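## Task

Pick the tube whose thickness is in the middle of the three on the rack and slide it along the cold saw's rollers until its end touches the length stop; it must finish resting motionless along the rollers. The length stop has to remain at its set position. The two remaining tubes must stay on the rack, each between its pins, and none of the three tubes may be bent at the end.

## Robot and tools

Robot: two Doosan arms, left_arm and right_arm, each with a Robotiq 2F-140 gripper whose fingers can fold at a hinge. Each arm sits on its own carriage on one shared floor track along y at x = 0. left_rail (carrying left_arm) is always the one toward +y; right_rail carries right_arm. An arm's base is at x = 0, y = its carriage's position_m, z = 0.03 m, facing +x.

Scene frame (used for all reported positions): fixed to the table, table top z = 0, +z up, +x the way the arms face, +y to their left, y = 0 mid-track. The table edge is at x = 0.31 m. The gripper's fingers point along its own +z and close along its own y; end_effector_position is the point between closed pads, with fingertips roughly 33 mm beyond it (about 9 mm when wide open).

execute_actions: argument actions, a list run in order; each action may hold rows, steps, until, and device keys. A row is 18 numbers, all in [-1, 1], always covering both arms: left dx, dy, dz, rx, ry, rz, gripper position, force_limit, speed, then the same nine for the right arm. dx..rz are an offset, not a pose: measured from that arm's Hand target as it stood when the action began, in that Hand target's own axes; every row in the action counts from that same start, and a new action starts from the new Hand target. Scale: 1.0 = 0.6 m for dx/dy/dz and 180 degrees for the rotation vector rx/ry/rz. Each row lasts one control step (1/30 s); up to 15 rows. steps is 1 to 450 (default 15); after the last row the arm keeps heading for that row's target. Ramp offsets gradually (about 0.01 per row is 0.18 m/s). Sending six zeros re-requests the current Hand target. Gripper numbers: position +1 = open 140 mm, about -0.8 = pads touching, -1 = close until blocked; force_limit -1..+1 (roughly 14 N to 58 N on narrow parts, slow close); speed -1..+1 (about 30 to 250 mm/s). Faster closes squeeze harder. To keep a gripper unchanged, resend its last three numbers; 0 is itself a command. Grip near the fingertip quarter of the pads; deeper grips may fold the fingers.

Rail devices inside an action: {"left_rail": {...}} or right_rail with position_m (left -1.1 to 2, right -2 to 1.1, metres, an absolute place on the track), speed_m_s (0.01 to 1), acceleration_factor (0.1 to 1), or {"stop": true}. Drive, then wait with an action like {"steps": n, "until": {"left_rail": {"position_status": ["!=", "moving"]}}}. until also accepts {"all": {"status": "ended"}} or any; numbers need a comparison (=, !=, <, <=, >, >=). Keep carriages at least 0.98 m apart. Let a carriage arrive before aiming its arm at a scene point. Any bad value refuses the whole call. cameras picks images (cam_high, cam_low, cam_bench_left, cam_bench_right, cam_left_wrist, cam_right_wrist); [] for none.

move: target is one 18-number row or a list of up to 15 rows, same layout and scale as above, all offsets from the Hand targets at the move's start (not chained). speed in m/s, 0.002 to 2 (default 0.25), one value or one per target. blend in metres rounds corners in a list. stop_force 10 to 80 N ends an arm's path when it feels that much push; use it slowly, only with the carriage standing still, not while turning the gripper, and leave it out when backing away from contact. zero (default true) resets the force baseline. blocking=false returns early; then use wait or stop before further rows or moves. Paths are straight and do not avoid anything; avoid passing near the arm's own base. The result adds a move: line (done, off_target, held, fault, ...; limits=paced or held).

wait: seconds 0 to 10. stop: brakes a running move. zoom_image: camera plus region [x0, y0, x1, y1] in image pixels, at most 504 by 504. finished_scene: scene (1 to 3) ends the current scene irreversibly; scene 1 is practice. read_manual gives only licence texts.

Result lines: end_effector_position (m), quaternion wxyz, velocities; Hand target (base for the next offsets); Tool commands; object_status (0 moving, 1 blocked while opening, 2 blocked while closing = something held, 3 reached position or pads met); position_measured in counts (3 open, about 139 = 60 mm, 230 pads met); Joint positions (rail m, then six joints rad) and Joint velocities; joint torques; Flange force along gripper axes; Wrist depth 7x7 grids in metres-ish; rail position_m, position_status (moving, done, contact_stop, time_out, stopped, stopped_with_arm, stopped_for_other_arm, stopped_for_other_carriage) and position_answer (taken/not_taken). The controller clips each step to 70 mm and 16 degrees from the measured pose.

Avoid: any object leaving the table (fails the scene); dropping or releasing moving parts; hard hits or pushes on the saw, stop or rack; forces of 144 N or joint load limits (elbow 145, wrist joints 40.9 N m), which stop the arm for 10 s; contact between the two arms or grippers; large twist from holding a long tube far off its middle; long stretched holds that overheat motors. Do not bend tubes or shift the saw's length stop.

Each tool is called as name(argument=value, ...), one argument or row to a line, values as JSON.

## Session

execute_actions(
  actions=[],
)

zoom_image(
  camera="cam_bench_left",
  region=[0, 200, 450, 380],
)

zoom_image(
  camera="cam_bench_right",
  region=[600, 150, 896, 380],
)

Scene clock: 0.00 s.
left_arm: end_effector_position=(+0.6600, +0.9197, +0.4937) position_measured=3 object_status=3 end_effector_quat_wxyz=(+0.000, +1.000, +0.000, +0.000) | right_arm: end_effector_position=(+0.6600, -0.5301, +0.4937) position_measured=3 object_status=3 end_effector_quat_wxyz=(+0.000, +1.000, +0.000, +0.000)
Joint positions: left_arm=[0.92 -0.053 0.164 1.35 0 1.628 1.518] | right_arm=[-0.53 -0.053 0.164 1.35 0 1.628 1.518]
Joint velocities: within noise
Joint torques (N m): no reading
Flange force (N): no reading
Wrist depth (mm): cam_left_wrist=[574 573 575 582 583 586 552 / 606 602 613 625 616 616 558 / 639 642 647 644 647 653 653 / - 117 673 672 684 - 672 / - 117 716 703 699 132 - / - - 764 740 758 - - / - - 807 785 795 - -] | cam_right_wrist=[574 571 358 571 574 352 570 / 599 604 346 601 593 351 596 / 620 624 346 614 616 352 617 / 661 130 656 656 654 139 551 / - 111 711 715 701 566 99 / - 769 758 743 754 750 94 / - 815 786 758 776 812 -]
Hand target: left_arm +0.6600, +0.9197, +0.4937; +0.000, +1.000, +0.000, +0.000 | right_arm +0.6600, -0.5301, +0.4937; +0.000, +1.000, +0.000, +0.000
Tool commands: left_gripper/position=+1.0 left_gripper/force_limit=+1.0 left_gripper/speed=+1.0 right_gripper/position=+1.0 right_gripper/force_limit=+1.0 right_gripper/speed=+1.0
left_rail: position_m=0.920 position_status=done
right_rail: position_m=-0.530 position_status=done
camera_calibration:
cam_left_wrist: T_world_to_cam=[[0.02129, -0.999577, 0.0198362, 0.903689], [-0.937741, -0.0130851, 0.347089, 0.461874], [-0.346682, -0.0259908, -0.937622, 0.858903], [0, 0, 0, 1]] pos_world=[0.711646, 0.931674, 0.62709]
cam_right_wrist: T_world_to_cam=[[-0.0257115, -0.999665, 0.00286533, -0.505477], [-0.939288, 0.0251395, 0.342207, 0.46904], [-0.342165, 0.00610728, -0.93962, 0.837736], [0, 0, 0, 1]] pos_world=[0.714211, -0.522215, 0.628093]

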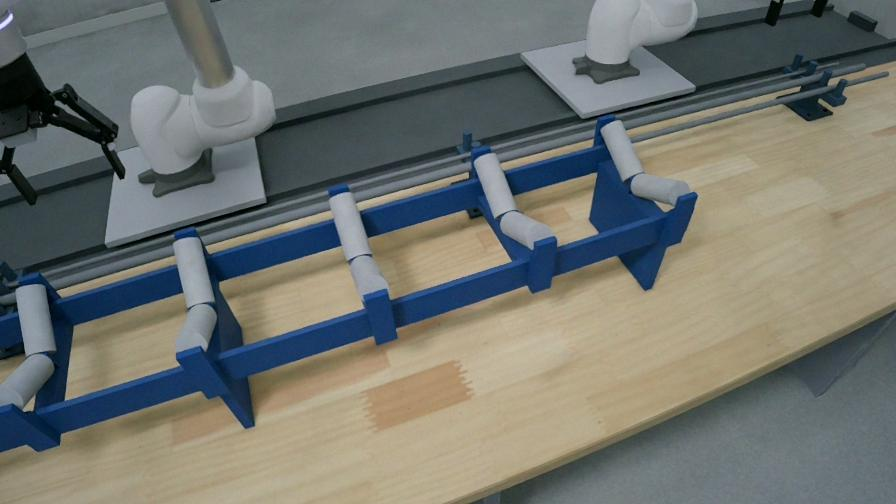

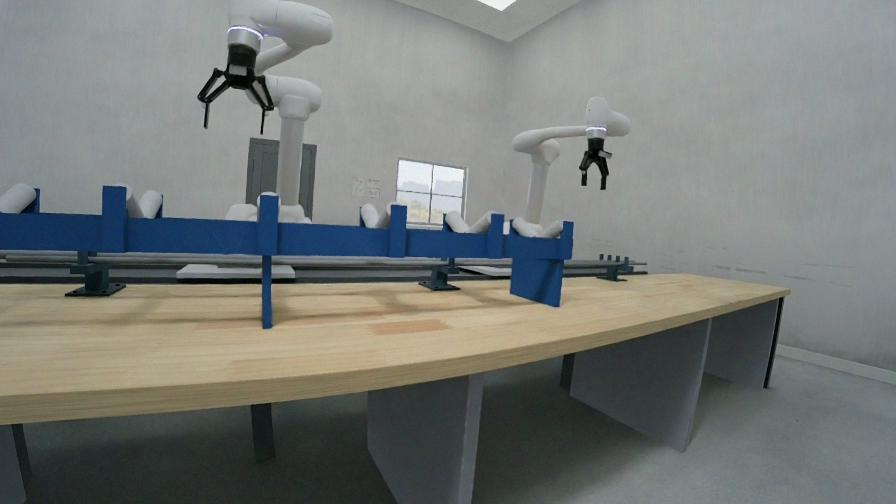

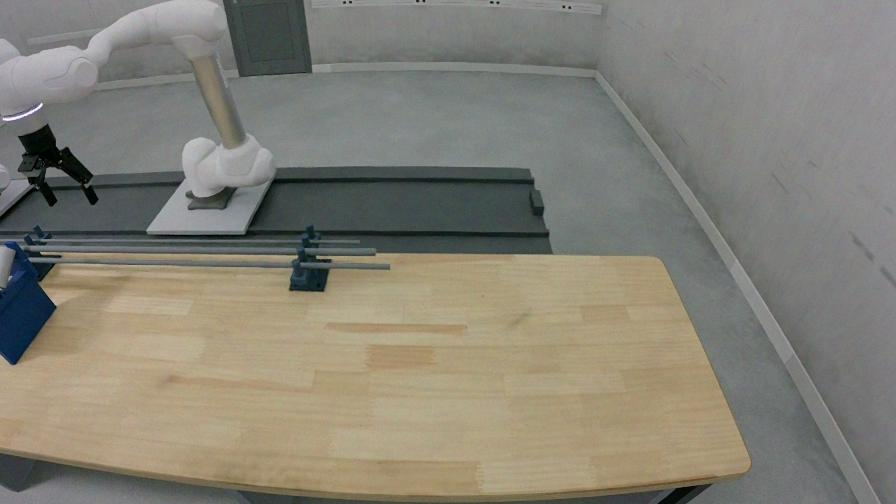

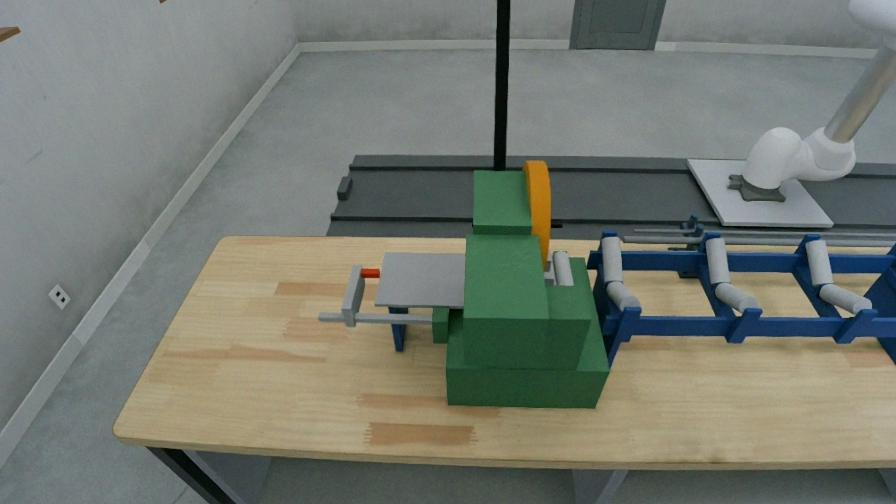

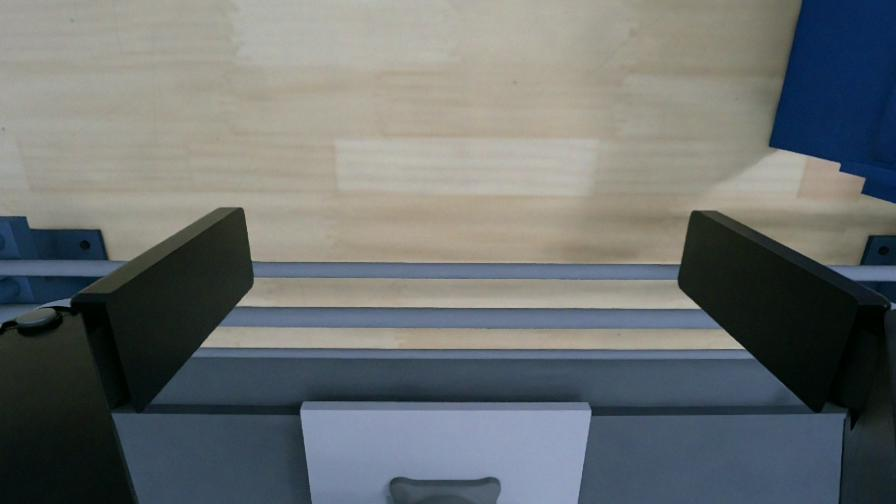

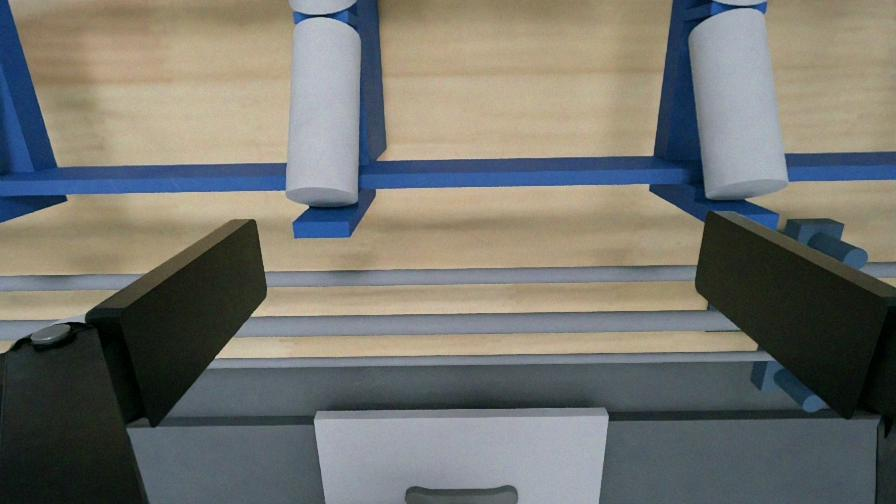

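Scaled by 1.120 from the camera's 896x504 image, which has a finer 1280x720 frame.

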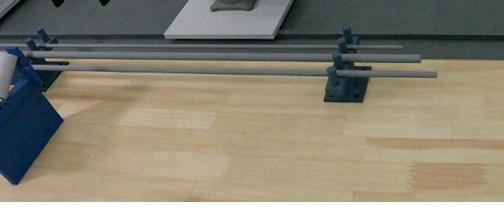

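Scaled by 1.703 from the camera's 896x504 image, which has a finer 1280x720 frame.

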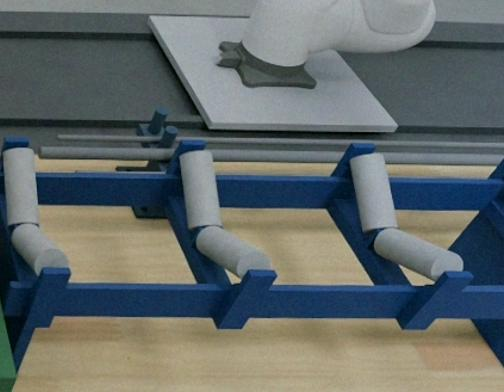

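execute_actions(
  actions=[
    {"right_rail":{"position_m":-0.9},"steps":300,"until":{"all":{"status":"ended"}}},
  ],
  cameras=["cam_right_wrist"],
)

Scene clock: 2.20 s.
left_arm: end_effector_position=(+0.6600, +0.9197, +0.4937) position_measured=3 object_status=3 end_effector_quat_wxyz=(+0.000, +1.000, +0.000, +0.000) | right_arm: end_effector_position=(+0.6600, -0.9005, +0.4937) position_measured=3 object_status=3 end_effector_quat_wxyz=(+0.000, +1.000, +0.000, +0.000)
Joint positions: left_arm=[0.92 -0.053 0.164 1.35 0 1.628 1.518] | right_arm=[-0.9 -0.053 0.164 1.35 0 1.628 1.518]
Joint torques (N m): left_arm=[-0.45 -55.47 -42.44 4.5 0.31 0.2] | right_arm=[2 -60.69 -40.61 4.16 0.02 -0.05]
Flange force (N): left_arm=[-6.9 -0.5 2.3] | right_arm=[4.8 2.8 -4.1]
Wrist depth (mm): cam_left_wrist=[578 577 579 577 584 588 557 / 615 603 610 616 616 616 553 / 640 639 639 644 642 653 647 / - 117 675 673 670 - 673 / - 117 682 712 718 132 - / - - 760 758 778 776 - / - - 797 780 792 - -] | cam_right_wrist=[561 563 570 577 559 565 544 / 589 590 593 600 588 589 550 / 588 392 430 620 413 393 611 / 661 131 661 652 657 139 656 / - 111 701 692 698 603 99 / - 752 752 741 754 760 94 / - 812 795 756 772 810 -]
Hand target: left_arm +0.6600, +0.9197, +0.4937; +0.000, +1.000, +0.000, +0.000 | right_arm +0.6600, -0.9005, +0.4937; +0.000, +1.000, +0.000, +0.000
Tool commands: left_gripper/position=+1.0 left_gripper/force_limit=+1.0 left_gripper/speed=+1.0 right_gripper/position=+1.0 right_gripper/force_limit=+1.0 right_gripper/speed=+1.0
left_rail: position_m=0.920 position_status=done
right_rail: position_m=-0.900 position_status=done
camera_calibration:
cam_right_wrist: T_world_to_cam=[[-0.0257115, -0.999665, 0.00286533, -0.875653], [-0.939288, 0.0251395, 0.342207, 0.478349], [-0.342165, 0.00610728, -0.93962, 0.839998], [0, 0, 0, 1]] pos_world=[0.714211, -0.892515, 0.628093]
Images, in order (width x height): cam_right_wrist 896x504.

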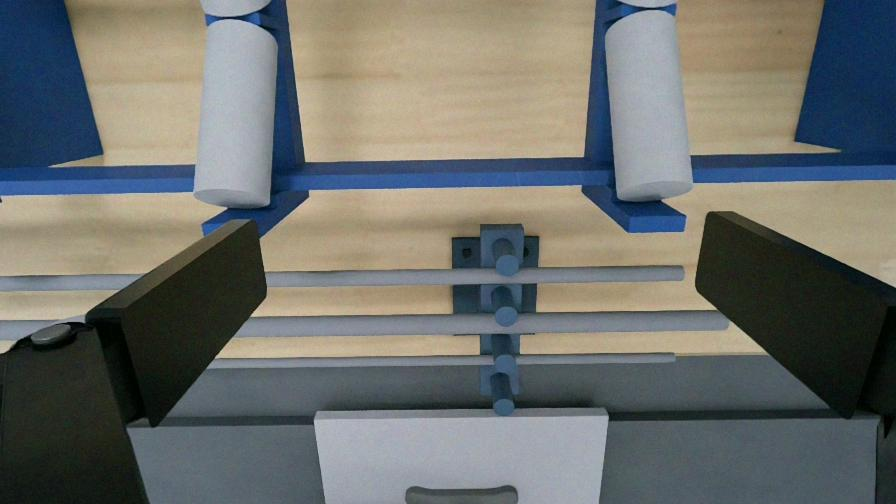

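execute_actions(
  actions=[
    {"right_rail":{"position_m":-0.40},"steps":300,"until":{"all":{"status":"ended"}}},
  ],
  cameras=[],
)

move(
  target=[
    [-0.278,0,0.05,0,0,-0.5,-0.17,-1,0,-0.278,0,0.05,0,0,-0.5,-0.17,-1,0],
    [-0.278,0,0.54,0,0,-0.5,-0.17,-1,0,-0.278,0,0.54,0,0,-0.5,-0.17,-1,0],
  ],
  blend=[0.02,0],
  cameras=["cam_left_wrist","cam_right_wrist"],
)

Scene clock: 4.80 s.
left_arm: end_effector_position=(+0.6600, +0.9197, +0.4937) position_measured=3 object_status=3 end_effector_quat_wxyz=(+0.000, +1.000, +0.000, +0.000) | right_arm: end_effector_position=(+0.6600, -0.4006, +0.4937) position_measured=3 object_status=3 end_effector_quat_wxyz=(+0.000, +1.000, +0.000, +0.000)
Joint positions: left_arm=[0.92 -0.053 0.164 1.35 0 1.628 1.518] | right_arm=[-0.4 -0.053 0.164 1.35 0 1.628 1.518]
Joint torques (N m): left_arm=[-0.52 -55.71 -42.34 4.52 0.3 0.22] | right_arm=[2.19 -60.65 -40.55 4.18 0.04 -0.09]
Flange force (N): left_arm=[-5.6 -0.5 2.8] | right_arm=[5.0 3.1 -4.2]
Wrist depth (mm): cam_left_wrist=[580 580 572 583 588 584 553 / 609 609 612 610 612 613 550 / 642 642 650 644 647 655 653 / - 117 679 677 684 - 672 / - 116 701 699 691 132 - / - - 736 751 783 - - / - - 760 785 790 - -] | cam_right_wrist=[350 569 570 558 567 570 398 / 342 589 603 592 600 596 413 / 338 431 624 390 617 621 386 / 654 130 659 656 651 139 649 / - 112 698 717 688 149 99 / - 756 760 747 752 745 94 / - 823 798 752 767 815 -]
Hand target: left_arm +0.6600, +0.9197, +0.4937; +0.000, +1.000, +0.000, +0.000 | right_arm +0.6600, -0.4006, +0.4937; +0.000, +1.000, +0.000, +0.000
Tool commands: left_gripper/position=+1.0 left_gripper/force_limit=+1.0 left_gripper/speed=+1.0 right_gripper/position=+1.0 right_gripper/force_limit=+1.0 right_gripper/speed=+1.0
left_rail: position_m=0.920 position_status=done
right_rail: position_m=-0.400 position_status=done
No camera images: "cameras" was empty.

Scene clock: 9.67 s.
left_arm: end_effector_position=(+0.4932, +0.9197, +0.1697) position_measured=150 object_status=3 end_effector_quat_wxyz=(+0.000, +0.707, +0.707, +0.000) | right_arm: end_effector_position=(+0.4932, -0.4005, +0.1697) position_measured=150 object_status=3 end_effector_quat_wxyz=(+0.000, +0.707, +0.707, +0.000)
Joint positions: left_arm=[0.92 -0.071 0.033 2.105 0 1.004 -0.071] | right_arm=[-0.4 -0.071 0.033 2.105 0 1.004 -0.071]
Joint torques (N m): left_arm=[-0.31 -35.59 -35.94 3.88 0.16 0.22] | right_arm=[2.44 -41.77 -34.1 3.49 0.59 -0.03]
Flange force (N): left_arm=[0.1 -5.8 -1.7] | right_arm=[-4.7 6.0 0.9]
Wrist depth (mm): cam_left_wrist=[- 274 274 281 278 279 279 / - 289 297 287 294 295 295 / 325 304 186 312 308 309 313 / 336 317 127 328 143 326 330 / - 91 108 344 143 94 341 / - - - 365 - - - / - - - 389 - - -] | cam_right_wrist=[292 278 271 271 275 276 276 / 306 296 285 286 289 289 289 / 323 313 305 302 304 300 297 / 336 334 116 315 136 274 211 / 330 91 94 337 136 85 86 / - 73 - 358 362 - 77 / - 73 - 381 - - 70]
Hand target: left_arm +0.4932, +0.9197, +0.1697; +0.000, +0.707, +0.707, +0.000 | right_arm +0.4932, -0.4005, +0.1697; +0.000, +0.707, +0.707, +0.000
Off the commanded pose: left_arm 0.000 m, 0 deg | right_arm 0.000 m, 0 deg.
left_rail: position_m=0.920 position_status=done
right_rail: position_m=-0.400 position_status=done
move: done
camera_calibration:
cam_left_wrist: T_world_to_cam=[[0.999577, 0.02129, 0.0198362, -0.507716], [0.0130851, -0.937741, 0.347089, 0.79934], [0.0259908, -0.346682, -0.937622, 0.608519], [0, 0, 0, 1]] pos_world=[0.481226, 0.971346, 0.30319]
cam_right_wrist: T_world_to_cam=[[0.999668, -0.0256169, 0.00283115, -0.494786], [-0.0250389, -0.939291, 0.342207, -0.417214], [-0.00610702, -0.342164, -0.93962, 0.170302], [0, 0, 0, 1]] pos_world=[0.485215, -0.346289, 0.304193]
Images, in order (width x height): cam_left_wrist 896x504, cam_right_wrist 896x504.

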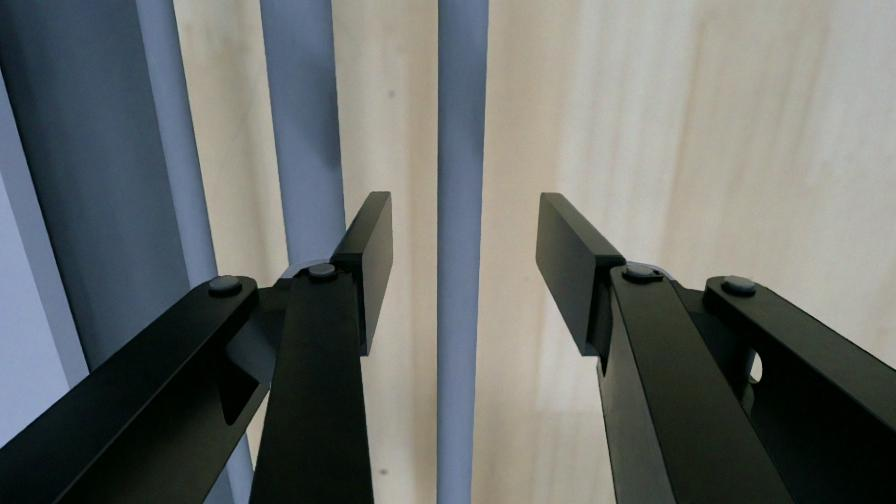

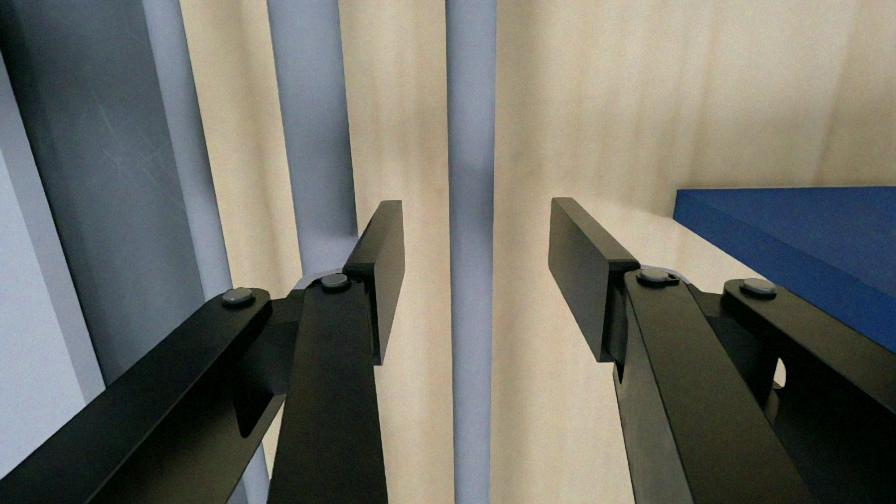

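move(
  target=[0,-0.001,0.04,0,0,0,-0.17,-1,0,0,0,0.04,0,0,0,-0.17,-1,0],
  cameras=["cam_left_wrist","cam_right_wrist"],
)

Scene clock: 11.03 s.
left_arm: end_effector_position=(+0.4926, +0.9197, +0.1457) position_measured=150 object_status=3 end_effector_quat_wxyz=(+0.000, +0.707, +0.707, +0.000) | right_arm: end_effector_position=(+0.4932, -0.4005, +0.1457) position_measured=150 object_status=3 end_effector_quat_wxyz=(+0.000, +0.707, +0.707, +0.000)
Joint positions: left_arm=[0.92 -0.071 0.057 2.13 0 0.954 -0.071] | right_arm=[-0.4 -0.071 0.058 2.129 0 0.954 -0.071]
Joint torques (N m): left_arm=[-0.38 -36.98 -34.22 3.78 0.48 0.23] | right_arm=[2.01 -41.45 -32.62 3.34 -0.04 -0.06]
Flange force (N): left_arm=[0.2 -4.5 -1.9] | right_arm=[-4.0 4.5 -1.6]
Wrist depth (mm): cam_left_wrist=[- 251 158 254 257 258 257 / - 266 270 266 270 270 272 / - 280 278 285 283 286 287 / 321 291 118 308 143 299 302 / - 91 108 318 143 94 314 / - - - 339 - - - / - - - 360 - - -] | cam_right_wrist=[271 253 252 158 253 254 253 / 283 265 159 262 266 266 265 / 297 282 279 276 280 277 277 / 314 295 - 293 136 274 202 / 328 91 94 309 136 85 92 / - 73 - 329 333 - 76 / - 73 - 351 353 - 70]
Hand target: left_arm +0.4926, +0.9197, +0.1457; +0.000, +0.707, +0.707, +0.000 | right_arm +0.4932, -0.4005, +0.1457; +0.000, +0.707, +0.707, +0.000
Off the commanded pose: left_arm 0.000 m, 0 deg | right_arm 0.000 m, 0 deg.
left_rail: position_m=0.920 position_status=done
right_rail: position_m=-0.400 position_status=done
move: done
camera_calibration:
cam_left_wrist: T_world_to_cam=[[0.999577, 0.02129, 0.0198362, -0.506639], [0.0130851, -0.937741, 0.347089, 0.807712], [0.0259908, -0.346682, -0.937622, 0.585937], [0, 0, 0, 1]] pos_world=[0.480626, 0.971346, 0.27909]
cam_right_wrist: T_world_to_cam=[[0.999665, -0.0257109, 0.00286513, -0.494759], [-0.0251389, -0.939288, 0.342207, -0.408917], [-0.00610728, -0.342165, -0.93962, 0.147657], [0, 0, 0, 1]] pos_world=[0.485215, -0.346289, 0.280093]
Images, in order (width x height): cam_left_wrist 896x504, cam_right_wrist 896x504.

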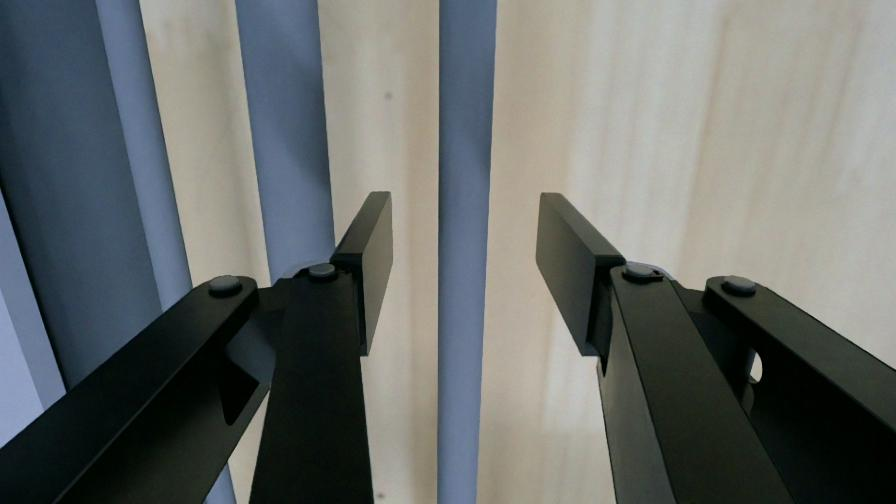

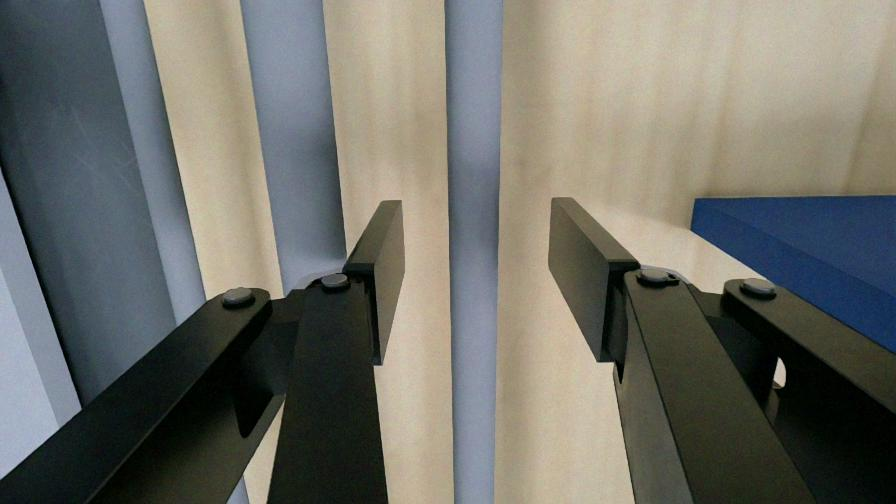

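move(
  target=[0,0,0.0425,0,0,0,-0.17,-1,0,0,-0.0005,0.0425,0,0,0,-0.17,-1,0],
  speed=0.08,
  cameras=["cam_left_wrist","cam_right_wrist"],
)

execute_actions(
  actions=[
    {"rows":[[0,0,0,0,0,0,-1,0,-1,0,0,0,0,0,0,-1,0,-1]],"steps":80},
  ],
  cameras=["cam_left_wrist","cam_right_wrist"],
)

Scene clock: 12.37 s.
left_arm: end_effector_position=(+0.4926, +0.9197, +0.1202) position_measured=150 object_status=3 end_effector_quat_wxyz=(+0.000, +0.707, +0.707, +0.000) | right_arm: end_effector_position=(+0.4929, -0.4005, +0.1202) position_measured=150 object_status=3 end_effector_quat_wxyz=(+0.000, +0.707, +0.707, +0.000)
Joint positions: left_arm=[0.92 -0.071 0.086 2.155 0 0.9 -0.071] | right_arm=[-0.4 -0.071 0.087 2.155 0 0.9 -0.071]
Joint torques (N m): left_arm=[-0.21 -38.76 -32.96 3.64 0.46 0.2] | right_arm=[2.39 -43.25 -31.47 3.27 -0.25 -0.03]
Flange force (N): left_arm=[0.2 -4.8 -2.4] | right_arm=[-4.7 3.8 -2.0]
Wrist depth (mm): cam_left_wrist=[226 124 229 233 233 233 235 / - 241 242 240 246 246 246 / 149 256 253 260 257 261 259 / 156 265 128 267 143 272 275 / - 91 107 289 143 94 286 / - - - 303 - - - / - - - 324 - - -] | cam_right_wrist=[- 230 228 132 231 230 230 / 147 242 239 137 243 242 241 / 270 256 256 146 254 254 254 / 288 265 114 152 136 263 202 / 303 91 94 161 279 85 92 / - 73 - 295 302 - 76 / - 73 - 323 323 - 70]
Hand target: left_arm +0.4926, +0.9197, +0.1202; +0.000, +0.707, +0.707, +0.000 | right_arm +0.4929, -0.4005, +0.1202; +0.000, +0.707, +0.707, +0.000
Off the commanded pose: left_arm 0.000 m, 0 deg | right_arm 0.000 m, 0 deg.
left_rail: position_m=0.920 position_status=done
right_rail: position_m=-0.400 position_status=done
move: done
camera_calibration:
cam_left_wrist: T_world_to_cam=[[0.999577, 0.02129, 0.0198362, -0.506133], [0.0130851, -0.937741, 0.347089, 0.816563], [0.0259908, -0.346682, -0.937622, 0.562028], [0, 0, 0, 1]] pos_world=[0.480626, 0.971346, 0.25359]
cam_right_wrist: T_world_to_cam=[[0.999665, -0.0257109, 0.00286513, -0.494386], [-0.0251389, -0.939288, 0.342207, -0.400199], [-0.00610728, -0.342165, -0.93962, 0.123695], [0, 0, 0, 1]] pos_world=[0.484915, -0.346289, 0.254593]
Images, in order (width x height): cam_left_wrist 896x504, cam_right_wrist 896x504.

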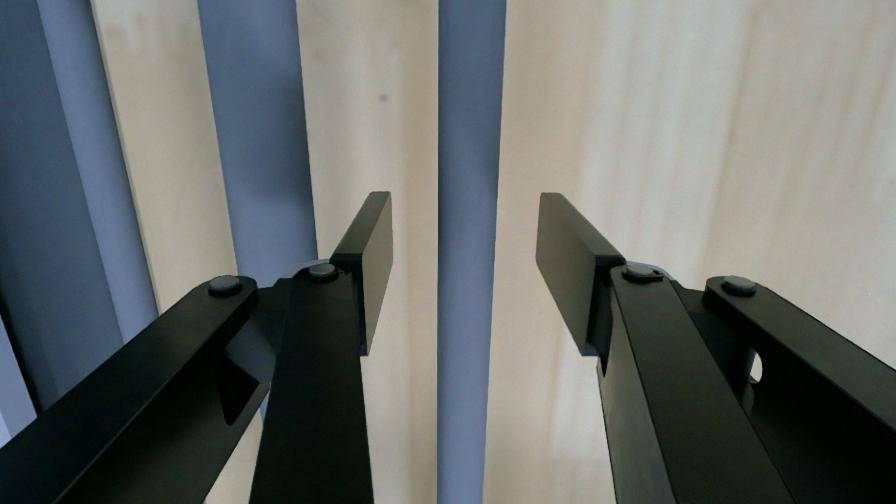

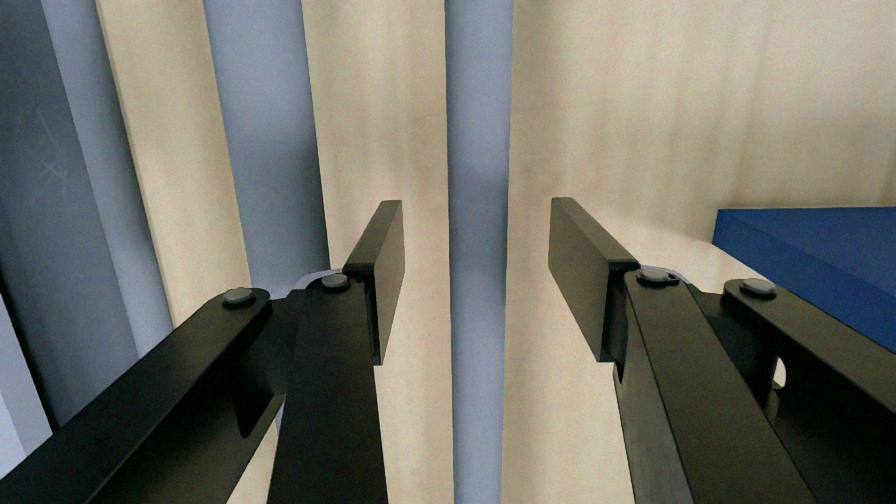

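Scene clock: 15.23 s.
left_arm: end_effector_position=(+0.4926, +0.9197, +0.1201) position_measured=204 object_status=2 end_effector_quat_wxyz=(+0.000, +0.707, +0.707, +0.000) | right_arm: end_effector_position=(+0.4929, -0.4005, +0.1201) position_measured=204 object_status=2 end_effector_quat_wxyz=(+0.000, +0.707, +0.707, +0.000)
Joint positions: left_arm=[0.92 -0.071 0.086 2.155 0 0.9 -0.071] | right_arm=[-0.4 -0.071 0.087 2.155 0 0.9 -0.071]
Joint torques (N m): left_arm=[-0.3 -37.65 -32.3 3.6 0.29 0.16] | right_arm=[2.26 -42.89 -30.92 3.19 -0.05 -0.01]
Flange force (N): left_arm=[0.3 -5.3 -4.2] | right_arm=[-4.6 4.8 -1.8]
Wrist depth (mm): cam_left_wrist=[226 227 230 230 234 233 234 / 142 241 242 245 245 246 245 / 147 256 258 254 259 258 260 / 284 268 262 148 270 273 275 / - - 94 86 - 285 293 / - - - - - - - / - - - - - - -] | cam_right_wrist=[140 228 230 133 231 230 231 / 143 247 243 245 243 242 241 / 151 254 251 144 255 255 254 / 283 269 267 146 264 266 201 / 305 - 95 154 88 93 201 / 320 - 77 165 - 71 - / - - - - - - -]
Hand target: left_arm +0.4926, +0.9197, +0.1202; +0.000, +0.707, +0.707, +0.000 | right_arm +0.4929, -0.4005, +0.1202; +0.000, +0.707, +0.707, +0.000
Off the commanded pose: left_arm 0.000 m, 0 deg | right_arm 0.000 m, 0 deg.
left_rail: position_m=0.920 position_status=done
right_rail: position_m=-0.400 position_status=done
camera_calibration:
cam_left_wrist: T_world_to_cam=[[0.999577, 0.02129, 0.0198362, -0.506133], [0.0130851, -0.937741, 0.347089, 0.816563], [0.0259908, -0.346682, -0.937622, 0.562028], [0, 0, 0, 1]] pos_world=[0.480626, 0.971346, 0.25359]
cam_right_wrist: T_world_to_cam=[[0.999665, -0.0257115, 0.00286533, -0.494386], [-0.0251395, -0.939288, 0.342207, -0.400198], [-0.00610728, -0.342165, -0.93962, 0.123695], [0, 0, 0, 1]] pos_world=[0.484915, -0.346289, 0.254593]
Images, in order (width x height): cam_left_wrist 896x504, cam_right_wrist 896x504.

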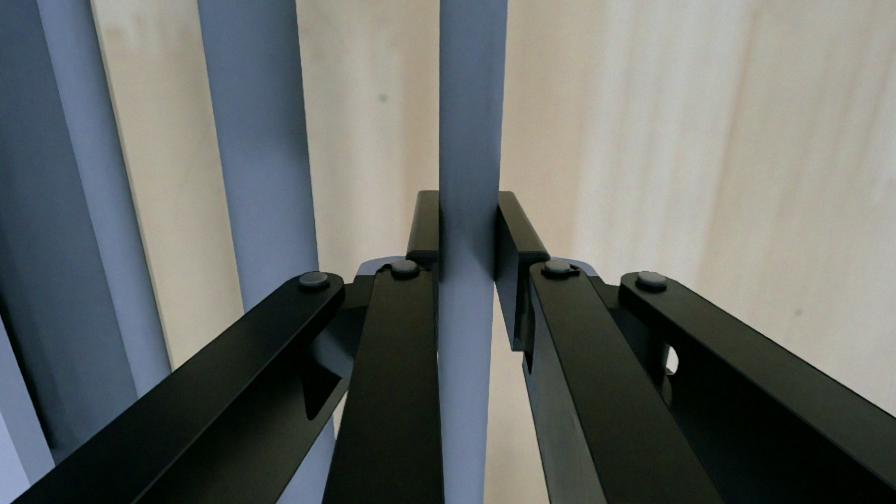

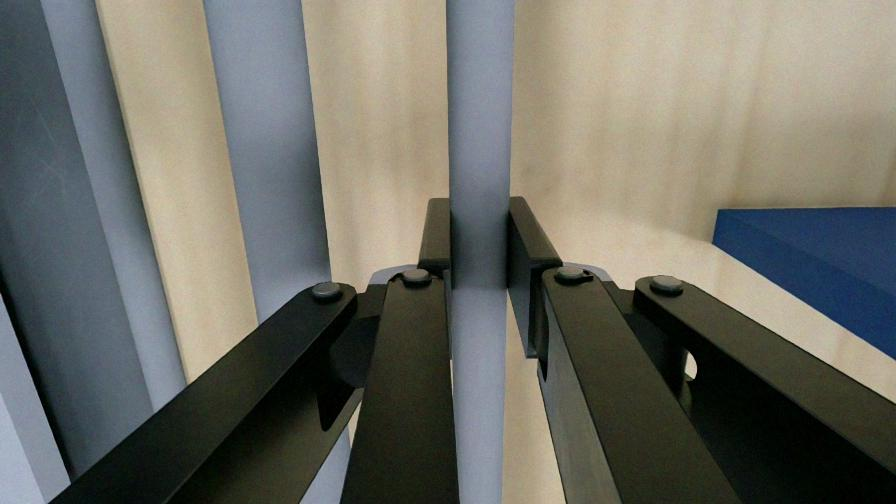

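move(
  target=[
    [0,0,-0.55,0,0,0,-1,0,-1,0,0,-0.55,0,0,0,-1,0,-1],
    [-0.2833,0.4375,-0.55,0,0,0,-1,0,-1,-0.2833,0.438,-0.55,0,0,0,-1,0,-1],
    [-0.2833,0.4375,-0.31,0,0,0,-1,0,-1,-0.2833,0.438,-0.31,0,0,0,-1,0,-1],
  ],
  blend=[0.03,0.02,0],
  speed=[0.1,0.15,0.09],
)

move(
  target=[0,0,0.08,0,0,0,-1,0,-1,0,0,0.08,0,0,0,-1,0,-1],
  speed=0.01,
  stop_force=12,
  cameras=["cam_high"],
)

Scene clock: 22.97 s.
left_arm: end_effector_position=(+0.7551, +0.7497, +0.3062) position_measured=204 object_status=2 end_effector_quat_wxyz=(+0.000, +0.707, +0.707, +0.000) | right_arm: end_effector_position=(+0.7557, -0.5705, +0.3062) position_measured=204 object_status=2 end_effector_quat_wxyz=(+0.000, +0.707, +0.707, +0.000)
Joint positions: left_arm=[0.92 -0.267 0.376 1.412 0 1.353 -0.267] | right_arm=[-0.4 -0.266 0.377 1.411 0 1.354 -0.266]
Joint torques (N m): left_arm=[9.74 -80.84 -43.24 8.7 1.22 0.17] | right_arm=[-7.23 -84.68 -43.99 -0.2 -1.41 -0.09]
Flange force (N): left_arm=[-11.7 -6.0 6.4] | right_arm=[8.6 4.7 1.8]
Wrist depth (mm): cam_left_wrist=[400 403 405 - 403 406 409 / 421 425 423 136 430 429 431 / 446 447 447 145 452 451 452 / 470 475 468 - 470 477 484 / 502 - 94 - - 498 518 / - - - - - - - / - - - 181 - - -] | cam_right_wrist=[404 210 401 130 399 238 395 / 424 210 422 135 421 239 412 / 446 227 445 142 439 240 437 / 472 244 459 144 456 241 464 / 484 495 94 154 88 93 495 / 405 - 77 165 - 71 - / - - - - - - -]
Hand target: left_arm +0.7551, +0.7497, +0.3062; +0.000, +0.707, +0.707, +0.000 | right_arm +0.7557, -0.5705, +0.3062; +0.000, +0.707, +0.707, +0.000
Off the commanded pose: left_arm 0.000 m, 0 deg | right_arm 0.000 m, 0 deg.
left_rail: position_m=0.920 position_status=done
right_rail: position_m=-0.400 position_status=done
move: done
camera_calibration:
cam_left_wrist: T_world_to_cam=[[0.999577, 0.02129, 0.0198362, -0.768594], [0.0130851, -0.937741, 0.347089, 0.589119], [0.0259908, -0.346682, -0.937622, 0.670761], [0, 0, 0, 1]] pos_world=[0.743126, 0.801346, 0.43969]
cam_right_wrist: T_world_to_cam=[[0.999665, -0.0257109, 0.00286513, -0.762002], [-0.0251389, -0.939288, 0.342207, -0.616956], [-0.00610728, -0.342165, -0.93962, 0.241995], [0, 0, 0, 1]] pos_world=[0.747715, -0.516289, 0.440693]

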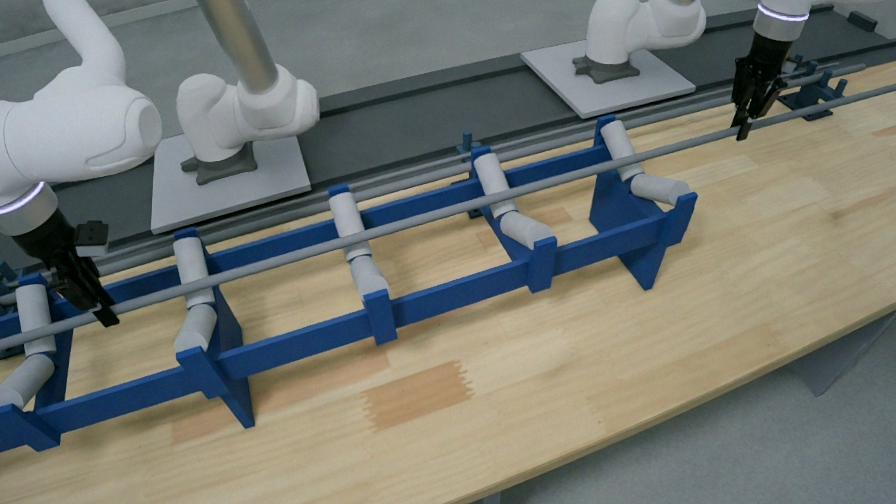

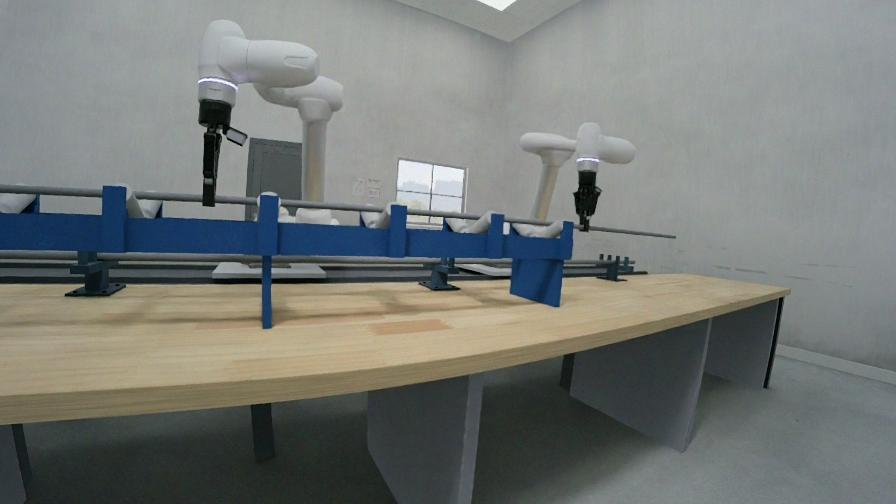

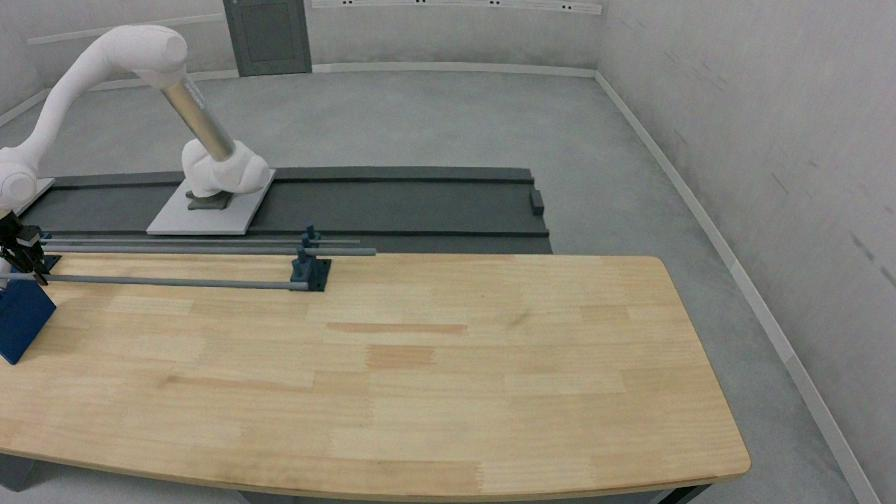

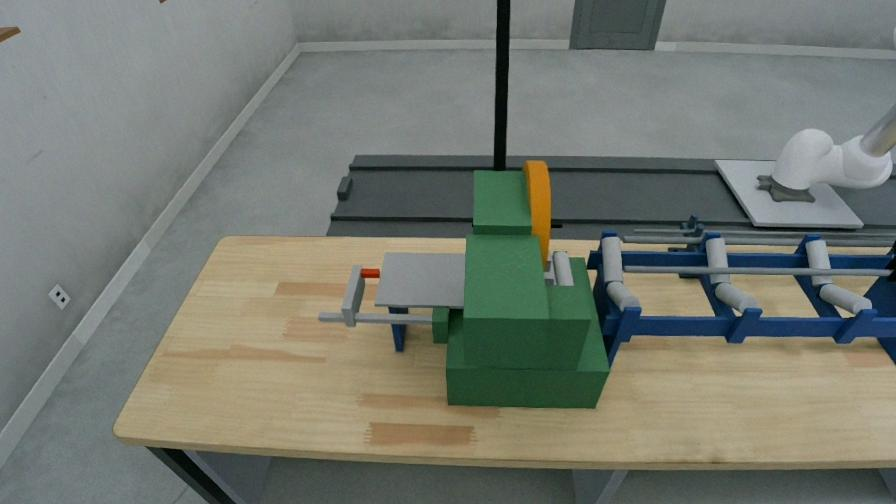

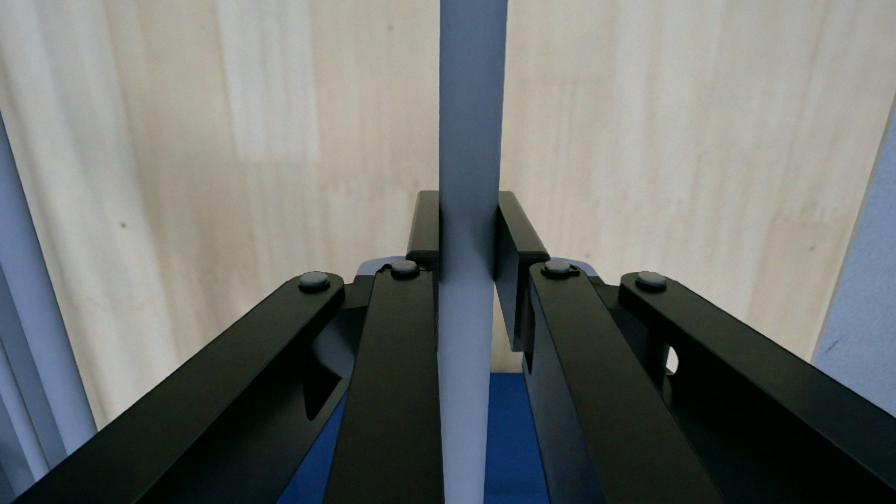

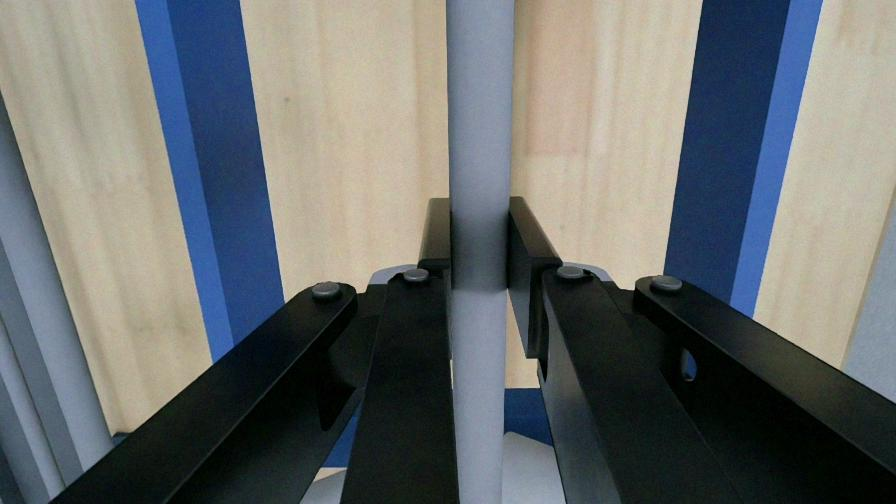

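Scene clock: 27.03 s.
left_arm: end_effector_position=(+0.7551, +0.7497, +0.2720) position_measured=204 object_status=2 end_effector_quat_wxyz=(+0.000, +0.707, +0.707, +0.000) | right_arm: end_effector_position=(+0.7558, -0.5705, +0.2733) position_measured=204 object_status=2 end_effector_quat_wxyz=(+0.000, +0.707, +0.707, +0.000)
Joint positions: left_arm=[0.92 -0.267 0.389 1.456 0 1.296 -0.267] | right_arm=[-0.4 -0.266 0.39 1.453 0 1.298 -0.266]
Joint torques (N m): left_arm=[9.74 -68.56 -32.84 8.61 1.78 0.15] | right_arm=[-7.73 -65.98 -29.09 -0.43 -0.48 -0.09]
Flange force (N): left_arm=[-11.9 -4.9 -10.7] | right_arm=[8.8 6.4 -22.2]
Wrist depth (mm): cam_left_wrist=[371 371 372 130 376 375 375 / 388 388 391 137 394 395 396 / 412 412 415 145 414 418 418 / 434 435 432 - 434 441 444 / 462 - 94 155 - 454 471 / - - - - - - - / - - - - - - -] | cam_right_wrist=[154 197 373 130 372 365 165 / 392 196 391 135 388 379 175 / 412 195 409 143 409 240 185 / 435 194 432 144 423 223 424 / 458 190 95 154 88 93 450 / - - 77 165 - 71 - / - - - - - - -]
Hand target: left_arm +0.7551, +0.7497, +0.2720; +0.000, +0.707, +0.707, +0.000 (not the last commanded pose) | right_arm +0.7558, -0.5705, +0.2733; +0.000, +0.707, +0.707, +0.000 (not the last commanded pose)
Off the commanded pose: left_arm 0.014 m, 0 deg | right_arm 0.015 m, 0 deg.
left_rail: position_m=0.920 position_status=done
right_rail: position_m=-0.400 position_status=done
move: contact (left_arm, right_arm)
Images, in order (width x height): cam_high 896x504.

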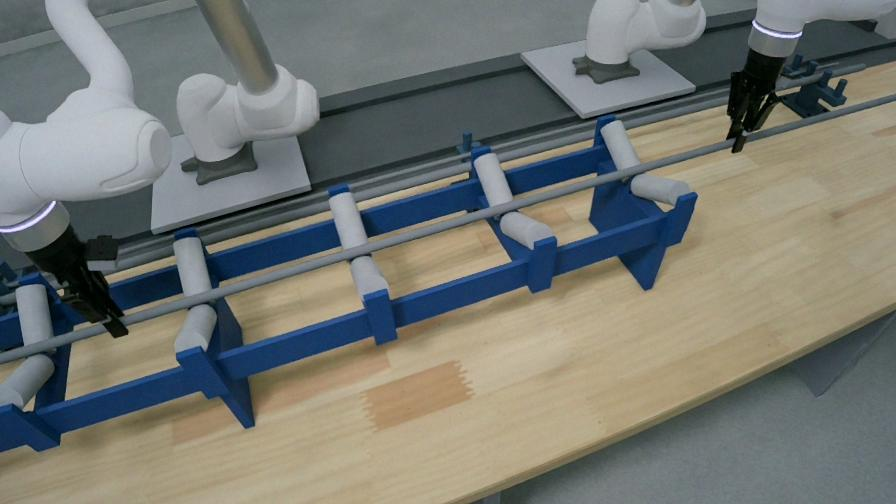

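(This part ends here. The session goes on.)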